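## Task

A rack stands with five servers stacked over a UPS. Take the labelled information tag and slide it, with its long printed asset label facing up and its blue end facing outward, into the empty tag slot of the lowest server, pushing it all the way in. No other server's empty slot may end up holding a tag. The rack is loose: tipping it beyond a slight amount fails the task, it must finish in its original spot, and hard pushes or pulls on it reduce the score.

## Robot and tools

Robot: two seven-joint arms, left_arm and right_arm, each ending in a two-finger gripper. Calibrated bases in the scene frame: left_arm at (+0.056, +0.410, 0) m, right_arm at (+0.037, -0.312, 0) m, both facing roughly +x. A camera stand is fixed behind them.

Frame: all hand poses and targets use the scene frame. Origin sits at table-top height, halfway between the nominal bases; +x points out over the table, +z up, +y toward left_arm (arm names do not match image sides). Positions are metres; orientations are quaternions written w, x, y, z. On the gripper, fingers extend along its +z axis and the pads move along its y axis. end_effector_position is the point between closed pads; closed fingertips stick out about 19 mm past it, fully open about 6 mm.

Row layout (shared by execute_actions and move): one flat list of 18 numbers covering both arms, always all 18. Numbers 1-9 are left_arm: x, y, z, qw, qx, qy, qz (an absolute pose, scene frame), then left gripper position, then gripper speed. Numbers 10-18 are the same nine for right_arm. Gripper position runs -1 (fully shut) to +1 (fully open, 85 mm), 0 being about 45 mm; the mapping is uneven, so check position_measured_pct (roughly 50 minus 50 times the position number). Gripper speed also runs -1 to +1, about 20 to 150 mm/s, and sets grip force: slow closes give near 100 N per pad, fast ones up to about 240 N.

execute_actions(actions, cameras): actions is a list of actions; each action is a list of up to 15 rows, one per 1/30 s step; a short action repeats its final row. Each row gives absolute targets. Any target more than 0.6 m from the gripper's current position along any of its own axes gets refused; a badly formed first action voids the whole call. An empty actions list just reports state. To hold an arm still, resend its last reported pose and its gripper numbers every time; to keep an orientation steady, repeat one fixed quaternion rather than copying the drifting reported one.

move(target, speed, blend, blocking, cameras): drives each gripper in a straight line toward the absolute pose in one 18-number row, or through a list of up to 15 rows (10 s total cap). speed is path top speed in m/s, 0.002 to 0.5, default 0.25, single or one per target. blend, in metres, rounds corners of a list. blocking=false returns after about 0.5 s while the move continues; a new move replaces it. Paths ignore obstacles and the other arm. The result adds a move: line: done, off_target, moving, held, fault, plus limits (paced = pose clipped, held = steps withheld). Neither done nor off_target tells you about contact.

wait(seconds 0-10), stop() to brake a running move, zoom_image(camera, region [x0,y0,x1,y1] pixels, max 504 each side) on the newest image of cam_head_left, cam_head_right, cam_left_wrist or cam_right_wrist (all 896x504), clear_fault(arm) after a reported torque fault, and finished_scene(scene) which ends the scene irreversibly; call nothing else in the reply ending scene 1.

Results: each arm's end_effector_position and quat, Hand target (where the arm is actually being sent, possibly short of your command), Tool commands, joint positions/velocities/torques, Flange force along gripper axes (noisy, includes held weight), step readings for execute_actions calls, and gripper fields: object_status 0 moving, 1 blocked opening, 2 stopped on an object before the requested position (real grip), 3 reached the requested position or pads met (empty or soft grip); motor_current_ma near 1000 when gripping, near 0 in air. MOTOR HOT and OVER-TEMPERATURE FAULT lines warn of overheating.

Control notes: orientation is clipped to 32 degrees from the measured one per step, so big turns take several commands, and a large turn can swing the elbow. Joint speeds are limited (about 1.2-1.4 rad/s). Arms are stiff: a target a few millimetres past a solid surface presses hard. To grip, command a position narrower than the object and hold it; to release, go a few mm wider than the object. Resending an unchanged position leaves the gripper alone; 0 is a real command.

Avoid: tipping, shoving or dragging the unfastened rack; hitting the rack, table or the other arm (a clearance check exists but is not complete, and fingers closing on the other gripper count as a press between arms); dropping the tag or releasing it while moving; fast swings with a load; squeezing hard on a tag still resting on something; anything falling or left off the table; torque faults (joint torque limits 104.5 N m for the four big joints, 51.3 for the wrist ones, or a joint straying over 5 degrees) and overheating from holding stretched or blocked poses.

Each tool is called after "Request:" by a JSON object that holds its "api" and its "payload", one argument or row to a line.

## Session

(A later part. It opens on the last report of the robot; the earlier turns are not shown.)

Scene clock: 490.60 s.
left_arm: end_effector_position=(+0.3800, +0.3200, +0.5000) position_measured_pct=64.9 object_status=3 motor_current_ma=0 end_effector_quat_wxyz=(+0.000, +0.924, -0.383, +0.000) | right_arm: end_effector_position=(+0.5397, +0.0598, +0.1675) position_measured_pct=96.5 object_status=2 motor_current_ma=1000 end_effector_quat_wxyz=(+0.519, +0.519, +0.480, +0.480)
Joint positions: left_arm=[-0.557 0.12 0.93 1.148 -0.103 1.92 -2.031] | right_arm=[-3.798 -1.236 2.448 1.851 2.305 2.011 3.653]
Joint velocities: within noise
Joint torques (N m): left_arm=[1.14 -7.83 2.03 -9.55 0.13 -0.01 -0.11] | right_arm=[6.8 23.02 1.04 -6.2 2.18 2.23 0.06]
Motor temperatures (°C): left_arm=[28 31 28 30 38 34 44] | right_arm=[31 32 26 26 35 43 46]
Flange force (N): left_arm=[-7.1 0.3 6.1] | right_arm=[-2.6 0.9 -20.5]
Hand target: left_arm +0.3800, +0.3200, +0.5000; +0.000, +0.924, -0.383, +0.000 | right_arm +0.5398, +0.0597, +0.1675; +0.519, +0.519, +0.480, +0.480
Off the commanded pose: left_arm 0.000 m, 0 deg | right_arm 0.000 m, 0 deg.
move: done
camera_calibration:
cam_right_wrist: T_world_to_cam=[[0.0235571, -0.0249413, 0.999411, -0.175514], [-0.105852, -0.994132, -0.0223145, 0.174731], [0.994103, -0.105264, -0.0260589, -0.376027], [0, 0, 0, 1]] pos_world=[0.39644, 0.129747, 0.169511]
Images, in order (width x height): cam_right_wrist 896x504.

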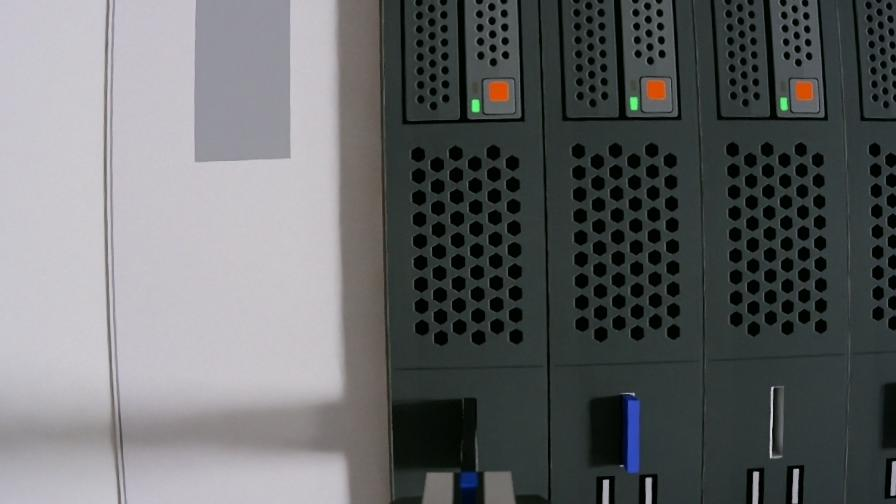

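Request:
{"api": "move", "payload": {
  "target": [
    [0.38,0.32,0.5,0,0.9239,-0.3827,0,-0.3,-0.5,0.5385,0.0597,0.1676,0.51925,0.51925,0.48,0.48,-1,-0.8],
    [0.38,0.32,0.5,0,0.9239,-0.3827,0,-0.3,-0.5,0.5385,0.0595,0.1676,0.51925,0.51925,0.48,0.48,-1,-0.8],
    [0.38,0.32,0.5,0,0.9239,-0.3827,0,-0.3,-0.5,0.5398,0.0594,0.1676,0.51925,0.51925,0.48,0.48,-1,-0.8]
  ],
  "speed": 0.01,
  "cameras": ["cam_right_wrist"]
}}

Request:
{"api": "zoom_image", "payload": {
  "camera": "cam_right_wrist",
  "region": [440, 380, 500, 440]
}}

Scene clock: 501.90 s.
left_arm: end_effector_position=(+0.3800, +0.3200, +0.5000) position_measured_pct=64.9 object_status=3 motor_current_ma=0 end_effector_quat_wxyz=(+0.000, +0.924, -0.383, +0.000) | right_arm: end_effector_position=(+0.5398, +0.0594, +0.1676) position_measured_pct=96.5 object_status=2 motor_current_ma=1000 end_effector_quat_wxyz=(+0.519, +0.519, +0.480, +0.480)
Joint positions: left_arm=[-0.557 0.12 0.93 1.148 -0.103 1.92 -2.031] | right_arm=[-3.797 -1.236 2.448 1.852 2.305 2.012 3.653]
Joint velocities: within noise
Joint torques (N m): left_arm=[1.11 -7.85 2.03 -9.59 0.14 -0.03 -0.14] | right_arm=[-0.42 21.59 -2.42 -2.61 1.56 2.9 -0.02]
Motor temperatures (°C): left_arm=[28 31 28 30 38 34 44] | right_arm=[31 32 26 26 35 43 46]
Flange force (N): left_arm=[-6.9 0.3 6.1] | right_arm=[-0.9 0.4 -0.1]
Hand target: left_arm +0.3800, +0.3200, +0.5000; +0.000, +0.924, -0.383, +0.000 | right_arm +0.5398, +0.0594, +0.1676; +0.519, +0.519, +0.480, +0.480
Off the commanded pose: left_arm 0.000 m, 0 deg | right_arm 0.000 m, 0 deg.
move: done
camera_calibration:
cam_right_wrist: T_world_to_cam=[[0.0234547, -0.024936, 0.999414, -0.175584], [-0.105948, -0.994121, -0.0223175, 0.174484], [0.994095, -0.105363, -0.0259588, -0.376156], [0, 0, 0, 1]] pos_world=[0.39654, 0.129447, 0.169611]
Images, in order (width x height): cam_right_wrist 896x504.

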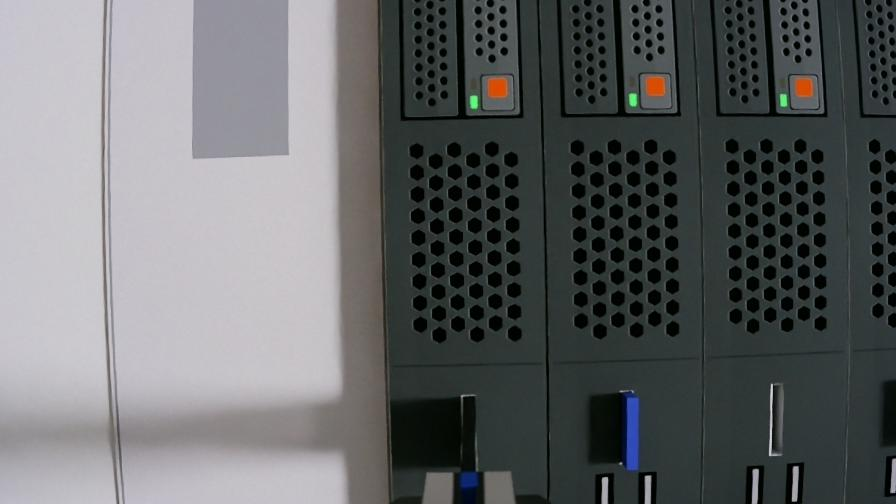

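Scaled by 8.400 from the camera's 896x504 image, which has a finer 1280x720 frame.

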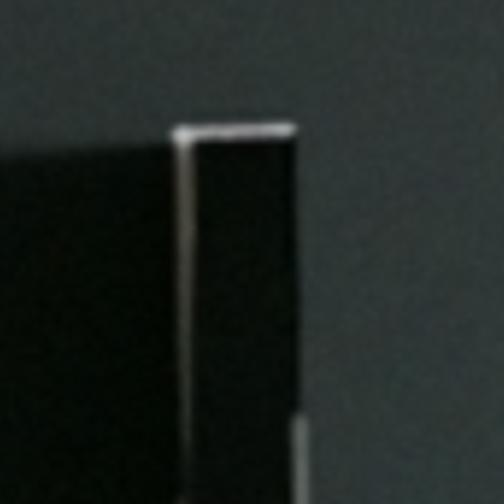

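Request:
{"api": "move", "payload": {
  "target": [
    [0.38,0.32,0.5,0,0.9239,-0.3827,0,-0.3,-0.5,0.542,0.0593,0.1675,0.51925,0.51925,0.48,0.48,-1,-0.8]
  ],
  "speed": 0.01,
  "cameras": ["cam_right_wrist"]
}}

Request:
{"api": "zoom_image", "payload": {
  "camera": "cam_right_wrist",
  "region": [440, 380, 500, 440]
}}

Scene clock: 514.07 s.
left_arm: end_effector_position=(+0.3800, +0.3200, +0.5000) position_measured_pct=64.9 object_status=3 motor_current_ma=0 end_effector_quat_wxyz=(+0.000, +0.924, -0.383, +0.000) | right_arm: end_effector_position=(+0.5420, +0.0593, +0.1675) position_measured_pct=96.5 object_status=2 motor_current_ma=1000 end_effector_quat_wxyz=(+0.519, +0.519, +0.480, +0.480)
Joint positions: left_arm=[-0.557 0.12 0.93 1.148 -0.103 1.92 -2.031] | right_arm=[-3.795 -1.236 2.45 1.849 2.308 2.006 3.655]
Joint velocities: within noise
Joint torques (N m): left_arm=[1.09 -7.79 2.06 -9.55 0.15 -0.04 -0.11] | right_arm=[-0.41 21.69 -2.37 -2.69 1.57 2.89 0.03]
Motor temperatures (°C): left_arm=[28 31 28 30 38 34 44] | right_arm=[31 32 26 26 35 43 46]
Flange force (N): left_arm=[-7.0 0.3 5.9] | right_arm=[-1.2 0.3 -0.3]
Hand target: left_arm +0.3800, +0.3200, +0.5000; +0.000, +0.924, -0.383, +0.000 | right_arm +0.5420, +0.0593, +0.1675; +0.519, +0.519, +0.480, +0.480
Off the commanded pose: left_arm 0.000 m, 0 deg | right_arm 0.000 m, 0 deg.
move: done
camera_calibration:
cam_right_wrist: T_world_to_cam=[[0.0234522, -0.0249359, 0.999414, -0.175537], [-0.106047, -0.994111, -0.0223151, 0.174653], [0.994084, -0.105462, -0.0259585, -0.37834], [0, 0, 0, 1]] pos_world=[0.39874, 0.129347, 0.169511]
Images, in order (width x height): cam_right_wrist 896x504.

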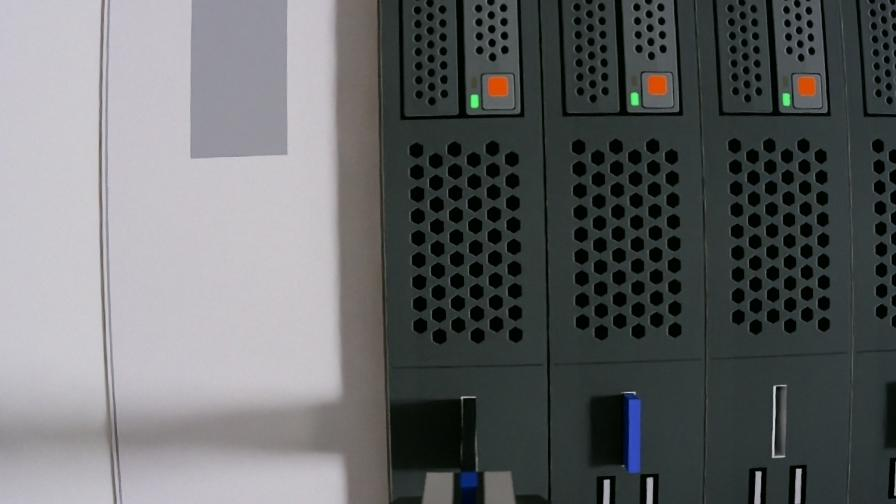

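Scaled by 8.400 from the camera's 896x504 image, which has a finer 1280x720 frame.

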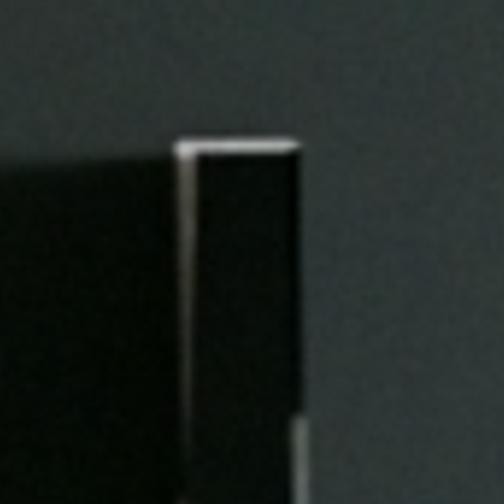

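Request:
{"api": "move", "payload": {
  "target": [
    [0.38,0.32,0.5,0,0.9239,-0.3827,0,-0.3,-0.5,0.552,0.0585,0.1674,0.51925,0.51925,0.48,0.48,-1,-0.8]
  ],
  "speed": 0.02,
  "cameras": ["cam_right_wrist"]
}}

Request:
{"api": "zoom_image", "payload": {
  "camera": "cam_right_wrist",
  "region": [430, 380, 530, 480]
}}

Scene clock: 520.67 s.
left_arm: end_effector_position=(+0.3800, +0.3200, +0.5000) position_measured_pct=64.9 object_status=3 motor_current_ma=0 end_effector_quat_wxyz=(+0.000, +0.924, -0.383, +0.000) | right_arm: end_effector_position=(+0.5520, +0.0585, +0.1674) position_measured_pct=96.5 object_status=2 motor_current_ma=1000 end_effector_quat_wxyz=(+0.519, +0.519, +0.480, +0.480)
Joint positions: left_arm=[-0.557 0.12 0.93 1.148 -0.103 1.92 -2.031] | right_arm=[-3.782 -1.233 2.459 1.836 2.324 1.983 3.666]
Joint velocities: within noise
Joint torques (N m): left_arm=[1.09 -7.86 2.05 -9.61 0.16 -0.03 -0.11] | right_arm=[-0.11 21.57 -2.27 -2.93 1.63 2.61 0]
Motor temperatures (°C): left_arm=[28 31 28 30 38 34 44] | right_arm=[31 32 26 26 35 43 46]
Flange force (N): left_arm=[-6.9 0.2 6.1] | right_arm=[-1.4 0.9 -1.5]
Hand target: left_arm +0.3800, +0.3200, +0.5000; +0.000, +0.924, -0.383, +0.000 | right_arm +0.5520, +0.0585, +0.1674; +0.519, +0.519, +0.480, +0.480
Off the commanded pose: left_arm 0.000 m, 0 deg | right_arm 0.000 m, 0 deg.
move: done
camera_calibration:
cam_right_wrist: T_world_to_cam=[[0.0234453, -0.0250333, 0.999412, -0.175676], [-0.10595, -0.994119, -0.0224152, 0.174894], [0.994095, -0.105363, -0.0259597, -0.388384], [0, 0, 0, 1]] pos_world=[0.40874, 0.128546, 0.169411]
Images, in order (width x height): cam_right_wrist 896x504.

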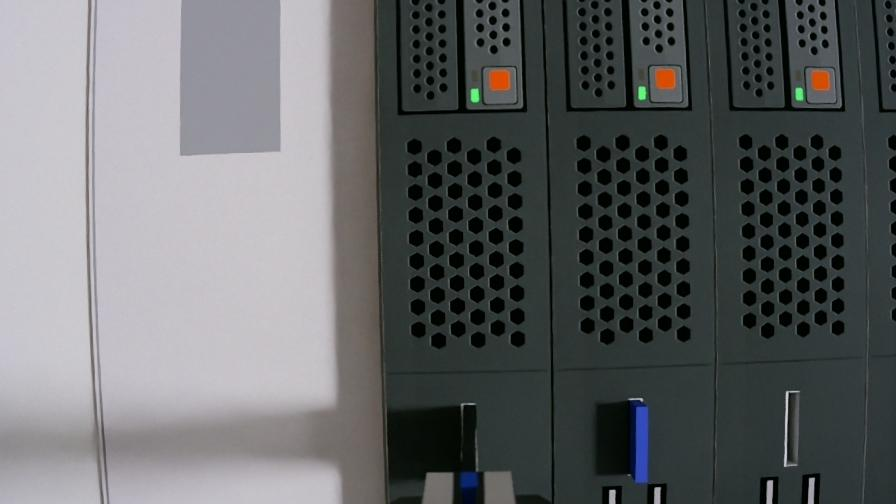

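Scaled by 5.040 from the camera's 896x504 image, which has a finer 1280x720 frame.

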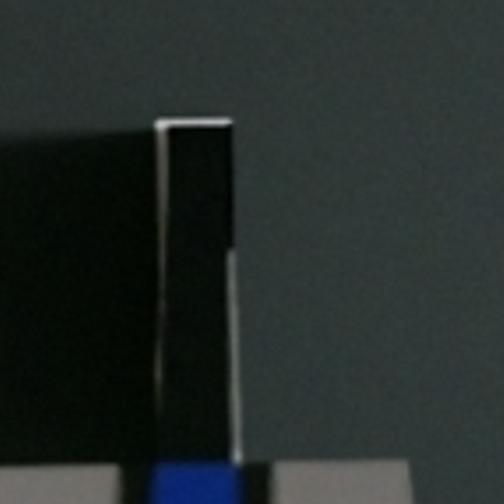

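Request:
{"api": "move", "payload": {
  "target": [
    [0.38,0.32,0.5,0,0.9239,-0.3827,0,-0.3,-0.5,0.568,0.0572,0.1673,0.51925,0.51925,0.48,0.48,-1,-0.8]
  ],
  "speed": 0.025,
  "cameras": []
}}

Request:
{"api": "move", "payload": {
  "target": [
    [0.38,0.32,0.5,0,0.9239,-0.3827,0,-0.3,-0.5,0.584,0.05595,0.1673,0.51925,0.51925,0.48,0.48,-1,-0.8]
  ],
  "speed": 0.025,
  "cameras": ["cam_right_wrist"]
}}

Scene clock: 532.27 s.
left_arm: end_effector_position=(+0.3800, +0.3200, +0.5000) position_measured_pct=64.9 object_status=3 motor_current_ma=0 end_effector_quat_wxyz=(+0.000, +0.924, -0.383, +0.000) | right_arm: end_effector_position=(+0.5680, +0.0572, +0.1673) position_measured_pct=96.5 object_status=2 motor_current_ma=1000 end_effector_quat_wxyz=(+0.519, +0.519, +0.480, +0.480)
Joint positions: left_arm=[-0.557 0.12 0.93 1.148 -0.103 1.92 -2.031] | right_arm=[-3.761 -1.23 2.473 1.813 2.348 1.945 3.682]
Joint velocities: within noise
Joint torques (N m): left_arm=[1.1 -7.84 2.01 -9.6 0.16 -0.04 -0.11] | right_arm=[-0.35 21.33 -2.37 -2.94 1.52 2.42 -0.01]
Motor temperatures (°C): left_arm=[28 31 28 30 38 34 44] | right_arm=[31 32 26 26 35 43 46]
Flange force (N): left_arm=[-6.9 0.3 6.1] | right_arm=[-1.3 1.6 -0.8]
Hand target: left_arm +0.3800, +0.3200, +0.5000; +0.000, +0.924, -0.383, +0.000 | right_arm +0.5680, +0.0572, +0.1673; +0.519, +0.519, +0.480, +0.480
Off the commanded pose: left_arm 0.000 m, 0 deg | right_arm 0.000 m, 0 deg.
move: done
No camera images: "cameras" was empty.

Scene clock: 533.17 s.
left_arm: end_effector_position=(+0.3800, +0.3200, +0.5000) position_measured_pct=64.9 object_status=3 motor_current_ma=0 end_effector_quat_wxyz=(+0.000, +0.924, -0.383, +0.000) | right_arm: end_effector_position=(+0.5840, +0.0559, +0.1673) position_measured_pct=96.5 object_status=2 motor_current_ma=1000 end_effector_quat_wxyz=(+0.519, +0.519, +0.480, +0.480)
Joint positions: left_arm=[-0.557 0.12 0.93 1.148 -0.103 1.92 -2.031] | right_arm=[-3.742 -1.228 2.486 1.788 2.371 1.906 3.699]
Joint velocities: within noise
Joint torques (N m): left_arm=[1.09 -7.86 1.99 -9.57 0.14 -0.03 -0.11] | right_arm=[-0.51 21.28 -2.42 -3.2 1.67 2.09 -0.02]
Motor temperatures (°C): left_arm=[28 31 28 30 38 34 44] | right_arm=[31 32 26 26 35 43 46]
Flange force (N): left_arm=[-6.8 0.2 5.9] | right_arm=[-2.0 2.3 -1.4]
Hand target: left_arm +0.3800, +0.3200, +0.5000; +0.000, +0.924, -0.383, +0.000 | right_arm +0.5840, +0.0560, +0.1673; +0.519, +0.519, +0.480, +0.480
Off the commanded pose: left_arm 0.000 m, 0 deg | right_arm 0.000 m, 0 deg.
move: done
camera_calibration:
cam_right_wrist: T_world_to_cam=[[0.0234522, -0.0249359, 0.999414, -0.176407], [-0.106047, -0.994111, -0.0223151, 0.175722], [0.994084, -0.105462, -0.0259585, -0.420455], [0, 0, 0, 1]] pos_world=[0.44074, 0.125947, 0.169311]
Images, in order (width x height): cam_right_wrist 896x504.

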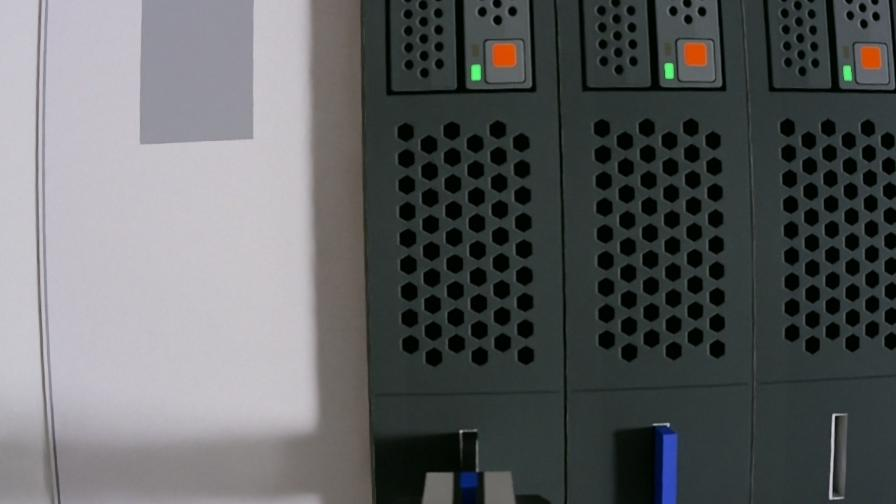

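Request:
{"api": "move", "payload": {
  "target": [
    [0.38,0.32,0.5,0,0.9239,-0.3827,0,-0.3,-0.5,0.598,0.05485,0.1673,0.51925,0.51925,0.48,0.48,-1,-0.8]
  ],
  "speed": 0.025,
  "cameras": ["cam_right_wrist"]
}}

Request:
{"api": "move", "payload": {
  "target": [
    [0.38,0.32,0.5,0,0.9239,-0.3827,0,-0.3,-0.5,0.598,0.05485,0.1673,0.51925,0.51925,0.48,0.48,-0.6,-1],
    [0.38,0.32,0.5,0,0.9239,-0.3827,0,-0.3,-0.5,0.560,0.0578,0.1673,0.51925,0.51925,0.48,0.48,-1,0]
  ],
  "speed": 0.08,
  "cameras": ["cam_right_wrist"]
}}

Scene clock: 544.43 s.
left_arm: end_effector_position=(+0.3800, +0.3200, +0.5000) position_measured_pct=64.9 object_status=3 motor_current_ma=0 end_effector_quat_wxyz=(+0.000, +0.924, -0.383, +0.000) | right_arm: end_effector_position=(+0.5980, +0.0548, +0.1673) position_measured_pct=96.5 object_status=2 motor_current_ma=1000 end_effector_quat_wxyz=(+0.519, +0.519, +0.480, +0.480)
Joint positions: left_arm=[-0.557 0.12 0.93 1.148 -0.103 1.92 -2.031] | right_arm=[-3.726 -1.226 2.497 1.764 2.39 1.873 3.712]
Joint velocities: within noise
Joint torques (N m): left_arm=[1.09 -7.85 2.03 -9.54 0.15 -0.03 -0.12] | right_arm=[-0.77 21.28 -2.5 -3.32 1.82 1.85 -0.03]
Motor temperatures (°C): left_arm=[28 31 28 30 38 34 44] | right_arm=[31 32 26 26 35 43 46]
Flange force (N): left_arm=[-6.7 0.2 5.8] | right_arm=[-2.4 2.7 -1.5]
Hand target: left_arm +0.3800, +0.3200, +0.5000; +0.000, +0.924, -0.383, +0.000 | right_arm +0.5980, +0.0548, +0.1673; +0.519, +0.519, +0.480, +0.480
Off the commanded pose: left_arm 0.000 m, 0 deg | right_arm 0.000 m, 0 deg.
move: done
camera_calibration:
cam_right_wrist: T_world_to_cam=[[0.0234522, -0.0249359, 0.999414, -0.176763], [-0.106047, -0.994111, -0.0223151, 0.176113], [0.994084, -0.105462, -0.0259585, -0.434488], [0, 0, 0, 1]] pos_world=[0.45474, 0.124847, 0.169311]
Images, in order (width x height): cam_right_wrist 896x504.

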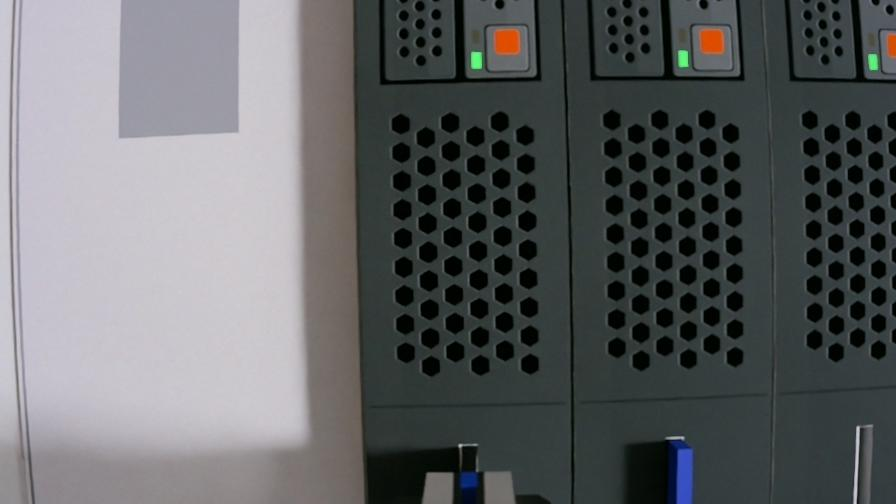

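Scene clock: 546.70 s.
left_arm: end_effector_position=(+0.3800, +0.3200, +0.5000) position_measured_pct=64.9 object_status=3 motor_current_ma=0 end_effector_quat_wxyz=(+0.000, +0.924, -0.383, +0.000) | right_arm: end_effector_position=(+0.5600, +0.0578, +0.1673) position_measured_pct=98.7 object_status=0 motor_current_ma=390 end_effector_quat_wxyz=(+0.519, +0.519, +0.480, +0.480)
Joint positions: left_arm=[-0.557 0.12 0.93 1.148 -0.103 1.92 -2.031] | right_arm=[-3.772 -1.231 2.466 1.824 2.336 1.964 3.674]
Joint velocities: within noise
Joint torques (N m): left_arm=[1.1 -7.86 2.04 -9.56 0.13 -0.05 -0.12] | right_arm=[-0.43 21.9 -2.33 -2.89 1.65 2.83 0.01]
Motor temperatures (°C): left_arm=[28 31 28 30 38 34 44] | right_arm=[31 32 26 26 35 43 46]
Flange force (N): left_arm=[-6.9 0.2 5.9] | right_arm=[-1.0 0.5 -0.3]
Hand target: left_arm +0.3800, +0.3200, +0.5000; +0.000, +0.924, -0.383, +0.000 | right_arm +0.5600, +0.0578, +0.1673; +0.519, +0.519, +0.480, +0.480
Off the commanded pose: left_arm 0.000 m, 0 deg | right_arm 0.000 m, 0 deg.
move: done
camera_calibration:
cam_right_wrist: T_world_to_cam=[[0.0234547, -0.024936, 0.999414, -0.175798], [-0.105948, -0.994121, -0.0223175, 0.175026], [0.994095, -0.105363, -0.0259588, -0.396414], [0, 0, 0, 1]] pos_world=[0.41674, 0.127847, 0.169311]
Images, in order (width x height): cam_right_wrist 896x504.

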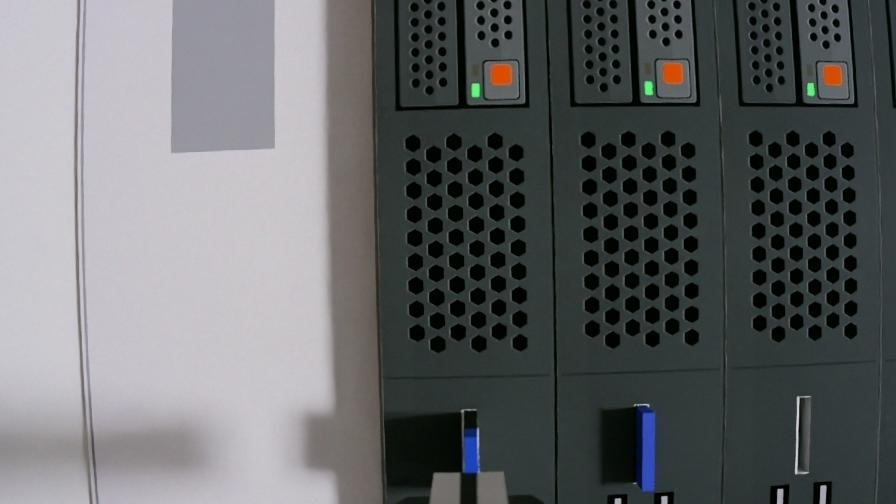

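Request:
{"api": "move", "payload": {
  "target": [
    [0.38,0.32,0.5,0,0.9239,-0.3827,0,-0.3,-0.5,0.578,0.0564,0.1673,0.51925,0.51925,0.48,0.48,-1,0],
    [0.38,0.32,0.5,0,0.9239,-0.3827,0,-0.3,-0.5,0.600,0.0547,0.1673,0.51925,0.51925,0.48,0.48,-1,0]
  ],
  "speed": [0.06,0.015],
  "cameras": ["cam_right_wrist"]
}}

Request:
{"api": "move", "payload": {
  "target": [
    [0.38,0.32,0.5,0,0.9239,-0.3827,0,-0.3,-0.5,0.6025,0.0545,0.1673,0.51925,0.51925,0.48,0.48,-1,0]
  ],
  "speed": 0.01,
  "cameras": ["cam_right_wrist"]
}}

Scene clock: 566.23 s.
left_arm: end_effector_position=(+0.3800, +0.3200, +0.5000) position_measured_pct=64.9 object_status=3 motor_current_ma=0 end_effector_quat_wxyz=(+0.000, +0.924, -0.383, +0.000) | right_arm: end_effector_position=(+0.6000, +0.0547, +0.1673) position_measured_pct=98.7 object_status=3 motor_current_ma=940 end_effector_quat_wxyz=(+0.519, +0.519, +0.480, +0.480)
Joint positions: left_arm=[-0.557 0.12 0.93 1.148 -0.103 1.92 -2.031] | right_arm=[-3.724 -1.226 2.499 1.761 2.392 1.868 3.714]
Joint velocities: within noise
Joint torques (N m): left_arm=[1.07 -7.84 2.06 -9.59 0.15 -0.03 -0.12] | right_arm=[-0.1 22.46 -2.14 -3.7 1.84 2.6 0]
Motor temperatures (°C): left_arm=[28 31 28 30 38 34 44] | right_arm=[31 32 26 26 35 43 46]
Flange force (N): left_arm=[-6.8 0.3 6.0] | right_arm=[-1.2 0.9 -1.5]
Hand target: left_arm +0.3800, +0.3200, +0.5000; +0.000, +0.924, -0.383, +0.000 | right_arm +0.6000, +0.0547, +0.1673; +0.519, +0.519, +0.480, +0.480
Off the commanded pose: left_arm 0.000 m, 0 deg | right_arm 0.000 m, 0 deg.
move: done
camera_calibration:
cam_right_wrist: T_world_to_cam=[[0.0234522, -0.0249359, 0.999414, -0.176812], [-0.106047, -0.994111, -0.0223151, 0.176226], [0.994084, -0.105462, -0.0259585, -0.436487], [0, 0, 0, 1]] pos_world=[0.45674, 0.124747, 0.169311]
Images, in order (width x height): cam_right_wrist 896x504.

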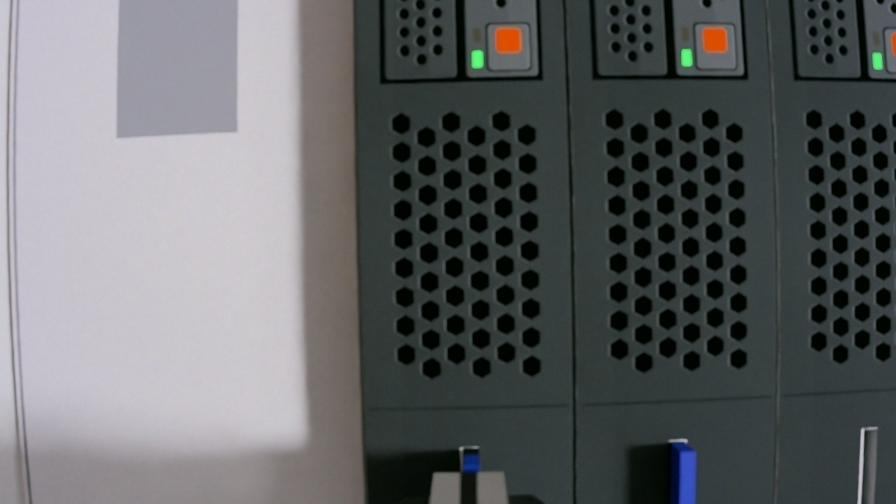

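Scene clock: 566.93 s.
left_arm: end_effector_position=(+0.3800, +0.3200, +0.5000) position_measured_pct=64.9 object_status=3 motor_current_ma=0 end_effector_quat_wxyz=(+0.000, +0.924, -0.383, +0.000) | right_arm: end_effector_position=(+0.6025, +0.0545, +0.1673) position_measured_pct=98.7 object_status=3 motor_current_ma=940 end_effector_quat_wxyz=(+0.519, +0.519, +0.480, +0.480)
Joint positions: left_arm=[-0.557 0.12 0.93 1.148 -0.103 1.92 -2.031] | right_arm=[-3.721 -1.226 2.501 1.757 2.395 1.861 3.717]
Joint velocities: within noise
Joint torques (N m): left_arm=[1.09 -7.84 2.03 -9.56 0.15 -0.01 -0.11] | right_arm=[0.14 22.45 -2.14 -3.75 1.77 2.61 0]
Motor temperatures (°C): left_arm=[28 31 28 30 38 34 44] | right_arm=[31 32 26 26 35 43 46]
Flange force (N): left_arm=[-6.8 0.2 6.0] | right_arm=[-0.9 0.9 -1.6]
Hand target: left_arm +0.3800, +0.3200, +0.5000; +0.000, +0.924, -0.383, +0.000 | right_arm +0.6025, +0.0545, +0.1673; +0.519, +0.519, +0.480, +0.480
Off the commanded pose: left_arm 0.000 m, 0 deg | right_arm 0.000 m, 0 deg.
move: done
camera_calibration:
cam_right_wrist: T_world_to_cam=[[0.0234549, -0.0249338, 0.999414, -0.176877], [-0.105948, -0.994121, -0.0223153, 0.176248], [0.994095, -0.105363, -0.0259588, -0.43901], [0, 0, 0, 1]] pos_world=[0.45924, 0.124547, 0.169311]
Images, in order (width x height): cam_right_wrist 896x504.

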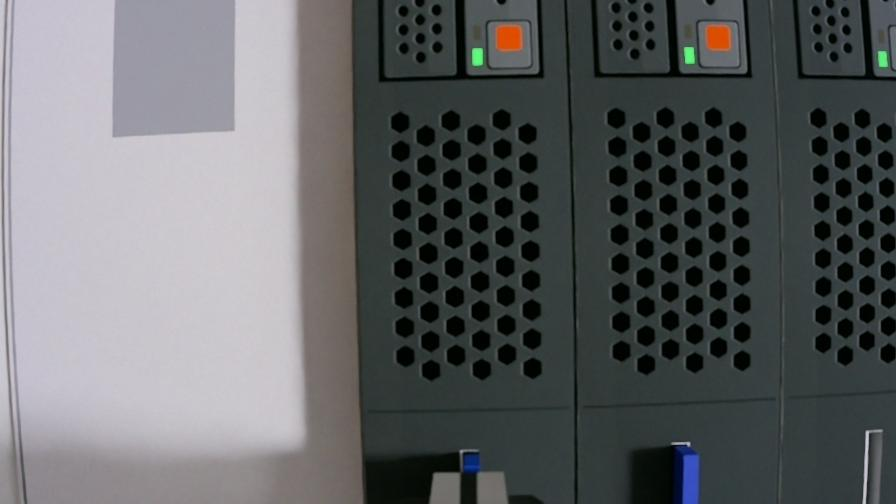

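Request:
{"api": "move", "payload": {
  "target": [
    [0.38,0.32,0.5,0,0.9239,-0.3827,0,-0.3,-0.5,0.6045,0.0543,0.1673,0.51925,0.51925,0.48,0.48,-1,0]
  ],
  "speed": 0.01,
  "cameras": []
}}

Request:
{"api": "move", "payload": {
  "target": [
    [0.38,0.32,0.5,0,0.9239,-0.3827,0,-0.3,-0.5,0.6055,0.0542,0.1673,0.51925,0.51925,0.48,0.48,-1,0]
  ],
  "speed": 0.01,
  "cameras": ["cam_right_wrist"]
}}

Scene clock: 582.40 s.
left_arm: end_effector_position=(+0.3800, +0.3200, +0.5000) position_measured_pct=64.9 object_status=3 motor_current_ma=0 end_effector_quat_wxyz=(+0.000, +0.924, -0.383, +0.000) | right_arm: end_effector_position=(+0.6045, +0.0543, +0.1673) position_measured_pct=98.7 object_status=3 motor_current_ma=940 end_effector_quat_wxyz=(+0.519, +0.519, +0.480, +0.480)
Joint positions: left_arm=[-0.557 0.12 0.93 1.148 -0.103 1.92 -2.031] | right_arm=[-3.719 -1.226 2.502 1.753 2.398 1.857 3.719]
Joint velocities: within noise
Joint torques (N m): left_arm=[1.12 -7.79 2.04 -9.56 0.15 -0.05 -0.12] | right_arm=[-0.26 22.55 -2.18 -3.7 1.78 2.69 0.03]
Motor temperatures (°C): left_arm=[28 31 28 30 38 34 44] | right_arm=[31 33 26 26 35 43 46]
Flange force (N): left_arm=[-7.1 0.3 6.0] | right_arm=[-1.1 0.8 -0.8]
Hand target: left_arm +0.3800, +0.3200, +0.5000; +0.000, +0.924, -0.383, +0.000 | right_arm +0.6045, +0.0543, +0.1673; +0.519, +0.519, +0.480, +0.480
Off the commanded pose: left_arm 0.000 m, 0 deg | right_arm 0.000 m, 0 deg.
move: done
No camera images: "cameras" was empty.

Scene clock: 583.10 s.
left_arm: end_effector_position=(+0.3800, +0.3200, +0.5000) position_measured_pct=64.9 object_status=3 motor_current_ma=0 end_effector_quat_wxyz=(+0.000, +0.924, -0.383, +0.000) | right_arm: end_effector_position=(+0.6055, +0.0542, +0.1673) position_measured_pct=98.7 object_status=3 motor_current_ma=940 end_effector_quat_wxyz=(+0.519, +0.519, +0.480, +0.480)
Joint positions: left_arm=[-0.557 0.12 0.93 1.148 -0.103 1.92 -2.031] | right_arm=[-3.717 -1.226 2.503 1.752 2.399 1.854 3.719]
Joint velocities: within noise
Joint torques (N m): left_arm=[1.09 -7.82 2.04 -9.6 0.14 -0.03 -0.12] | right_arm=[0.39 22.7 -1.92 -4.15 1.89 2.51 0]
Motor temperatures (°C): left_arm=[28 31 28 30 38 34 44] | right_arm=[31 33 26 26 35 43 46]
Flange force (N): left_arm=[-7.0 0.3 6.1] | right_arm=[-1.5 0.9 -3.0]
Hand target: left_arm +0.3800, +0.3200, +0.5000; +0.000, +0.924, -0.383, +0.000 | right_arm +0.6055, +0.0542, +0.1673; +0.519, +0.519, +0.480, +0.480
Off the commanded pose: left_arm 0.000 m, 0 deg | right_arm 0.000 m, 0 deg.
move: done
camera_calibration:
cam_right_wrist: T_world_to_cam=[[0.0234451, -0.0250355, 0.999412, -0.176938], [-0.105951, -0.994119, -0.0224174, 0.176286], [0.994095, -0.105363, -0.0259597, -0.442024], [0, 0, 0, 1]] pos_world=[0.46224, 0.124246, 0.169311]
Images, in order (width x height): cam_right_wrist 896x504.

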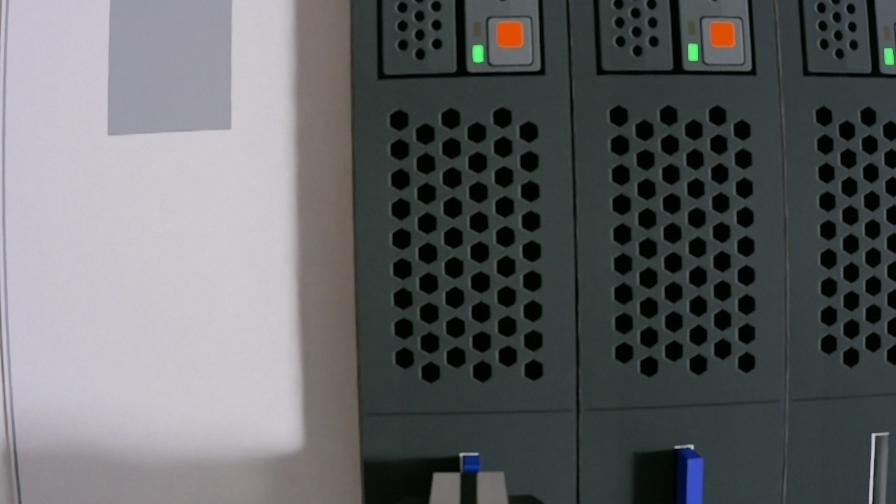

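Request:
{"api": "move", "payload": {
  "target": [
    [0.38,0.32,0.5,0,0.9239,-0.3827,0,-0.3,-0.5,0.6067,0.0541,0.1673,0.51925,0.51925,0.48,0.48,-1,0]
  ],
  "speed": 0.01,
  "cameras": ["cam_right_wrist"]
}}

Scene clock: 587.67 s.
left_arm: end_effector_position=(+0.3800, +0.3200, +0.5000) position_measured_pct=64.9 object_status=3 motor_current_ma=0 end_effector_quat_wxyz=(+0.000, +0.924, -0.383, +0.000) | right_arm: end_effector_position=(+0.6067, +0.0541, +0.1673) position_measured_pct=98.7 object_status=3 motor_current_ma=940 end_effector_quat_wxyz=(+0.519, +0.519, +0.480, +0.480)
Joint positions: left_arm=[-0.557 0.12 0.93 1.148 -0.103 1.92 -2.031] | right_arm=[-3.716 -1.226 2.504 1.75 2.401 1.851 3.721]
Joint velocities: within noise
Joint torques (N m): left_arm=[1.12 -7.83 2.03 -9.57 0.16 -0.02 -0.11] | right_arm=[3.06 22.7 -0.7 -5.77 2.11 1.78 0]
Motor temperatures (°C): left_arm=[28 31 28 30 38 34 44] | right_arm=[31 33 26 26 35 43 46]
Flange force (N): left_arm=[-7.0 0.3 6.1] | right_arm=[-3.0 2.2 -11.8]
Hand target: left_arm +0.3800, +0.3200, +0.5000; +0.000, +0.924, -0.383, +0.000 | right_arm +0.6067, +0.0541, +0.1673; +0.519, +0.519, +0.480, +0.480
Off the commanded pose: left_arm 0.000 m, 0 deg | right_arm 0.000 m, 0 deg.
move: done
camera_calibration:
cam_right_wrist: T_world_to_cam=[[0.0234453, -0.0250333, 0.999412, -0.176969], [-0.10595, -0.994119, -0.0224152, 0.176313], [0.994095, -0.105363, -0.0259597, -0.443227], [0, 0, 0, 1]] pos_world=[0.46344, 0.124146, 0.169311]
Images, in order (width x height): cam_right_wrist 896x504.

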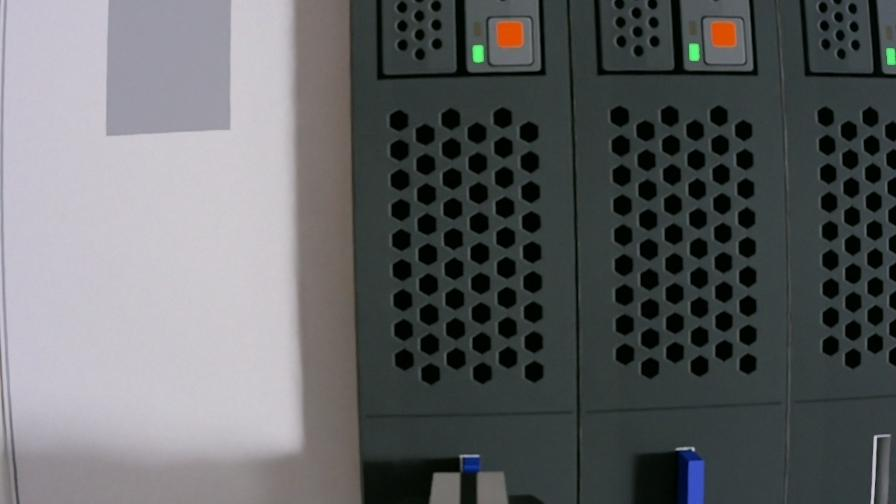

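Force is rising; one more small step.

Request:
{"api": "move", "payload": {
  "target": [
    [0.38,0.32,0.5,0,0.9239,-0.3827,0,-0.3,-0.5,0.6074,0.05405,0.1673,0.51925,0.51925,0.48,0.48,-1,0]
  ],
  "speed": 0.01,
  "cameras": []
}}

Request:
{"api": "move", "payload": {
  "target": [
    [0.38,0.32,0.5,0,0.9239,-0.3827,0,-0.3,-0.5,0.604,0.0543,0.1673,0.51925,0.51925,0.48,0.48,-1,0],
    [0.38,0.32,0.5,0,0.9239,-0.3827,0,-0.3,-0.5,0.530,0.0601,0.1673,0.51925,0.51925,0.48,0.48,-1,0]
  ],
  "speed": [0.01,0.15],
  "cameras": ["cam_right_wrist"]
}}

Request:
{"api": "zoom_image", "payload": {
  "camera": "cam_right_wrist",
  "region": [400, 330, 700, 504]
}}

Scene clock: 598.70 s.
left_arm: end_effector_position=(+0.3800, +0.3200, +0.5000) position_measured_pct=64.9 object_status=3 motor_current_ma=0 end_effector_quat_wxyz=(+0.000, +0.924, -0.383, +0.000) | right_arm: end_effector_position=(+0.6074, +0.0541, +0.1673) position_measured_pct=98.7 object_status=3 motor_current_ma=940 end_effector_quat_wxyz=(+0.519, +0.519, +0.480, +0.480)
Joint positions: left_arm=[-0.557 0.12 0.93 1.148 -0.103 1.92 -2.031] | right_arm=[-3.715 -1.226 2.504 1.748 2.402 1.85 3.721]
Joint velocities: within noise
Joint torques (N m): left_arm=[1.09 -7.87 2.01 -9.6 0.14 -0.06 -0.11] | right_arm=[8.24 24.3 1.61 -11.45 4.73 -1.18 0.02]
Motor temperatures (°C): left_arm=[28 31 28 31 38 34 44] | right_arm=[31 33 26 26 35 43 46]
Flange force (N): left_arm=[-6.8 0.3 6.0] | right_arm=[-13.5 4.4 -39.8]
Hand target: left_arm +0.3800, +0.3200, +0.5000; +0.000, +0.924, -0.383, +0.000 | right_arm +0.6074, +0.0541, +0.1673; +0.519, +0.519, +0.480, +0.480
Off the commanded pose: left_arm 0.000 m, 0 deg | right_arm 0.000 m, 0 deg.
move: done
No camera images: "cameras" was empty.

Scene clock: 599.87 s.
left_arm: end_effector_position=(+0.3800, +0.3200, +0.5000) position_measured_pct=64.9 object_status=3 motor_current_ma=0 end_effector_quat_wxyz=(+0.000, +0.924, -0.383, +0.000) | right_arm: end_effector_position=(+0.5300, +0.0601, +0.1673) position_measured_pct=98.7 object_status=3 motor_current_ma=940 end_effector_quat_wxyz=(+0.519, +0.519, +0.480, +0.480)
Joint positions: left_arm=[-0.557 0.12 0.93 1.148 -0.103 1.92 -2.031] | right_arm=[-3.812 -1.239 2.441 1.864 2.288 2.033 3.64]
Joint velocities: within noise
Joint torques (N m): left_arm=[1.09 -7.86 2.06 -9.57 0.13 -0.02 -0.1] | right_arm=[-0.48 21.44 -2.4 -2.52 1.51 2.91 0.02]
Motor temperatures (°C): left_arm=[28 31 28 31 38 34 44] | right_arm=[31 33 26 26 35 43 46]
Flange force (N): left_arm=[-7.0 0.2 6.0] | right_arm=[-1.3 0.5 -0.2]
Hand target: left_arm +0.3800, +0.3200, +0.5000; +0.000, +0.924, -0.383, +0.000 | right_arm +0.5300, +0.0601, +0.1673; +0.519, +0.519, +0.480, +0.480
Off the commanded pose: left_arm 0.000 m, 0 deg | right_arm 0.000 m, 0 deg.
move: done
camera_calibration:
cam_right_wrist: T_world_to_cam=[[0.0234496, -0.024938, 0.999414, -0.17504], [-0.106146, -0.9941, -0.0223149, 0.174119], [0.994074, -0.105561, -0.0259583, -0.366425], [0, 0, 0, 1]] pos_world=[0.38684, 0.130047, 0.169311]
Images, in order (width x height): cam_right_wrist 896x504.

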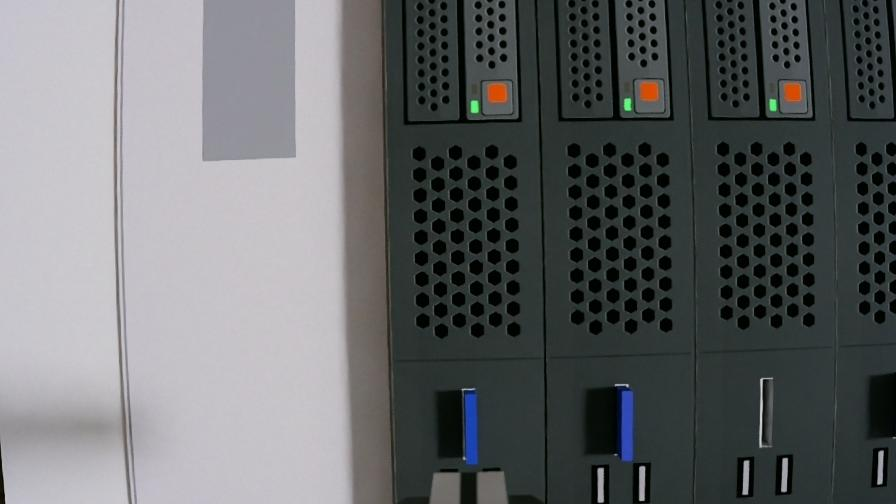

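Scaled by 1.680 from the camera's 896x504 image, which has a finer 1280x720 frame.

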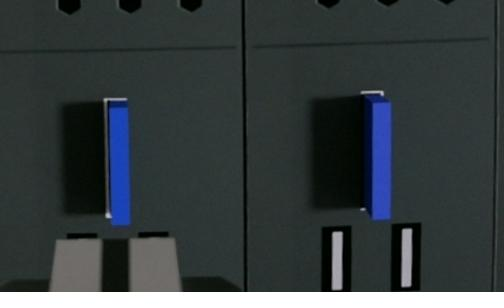

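Request:
{"api": "finished_scene", "payload": {
  "scene": 3
}}

The scene is finished: the task was done.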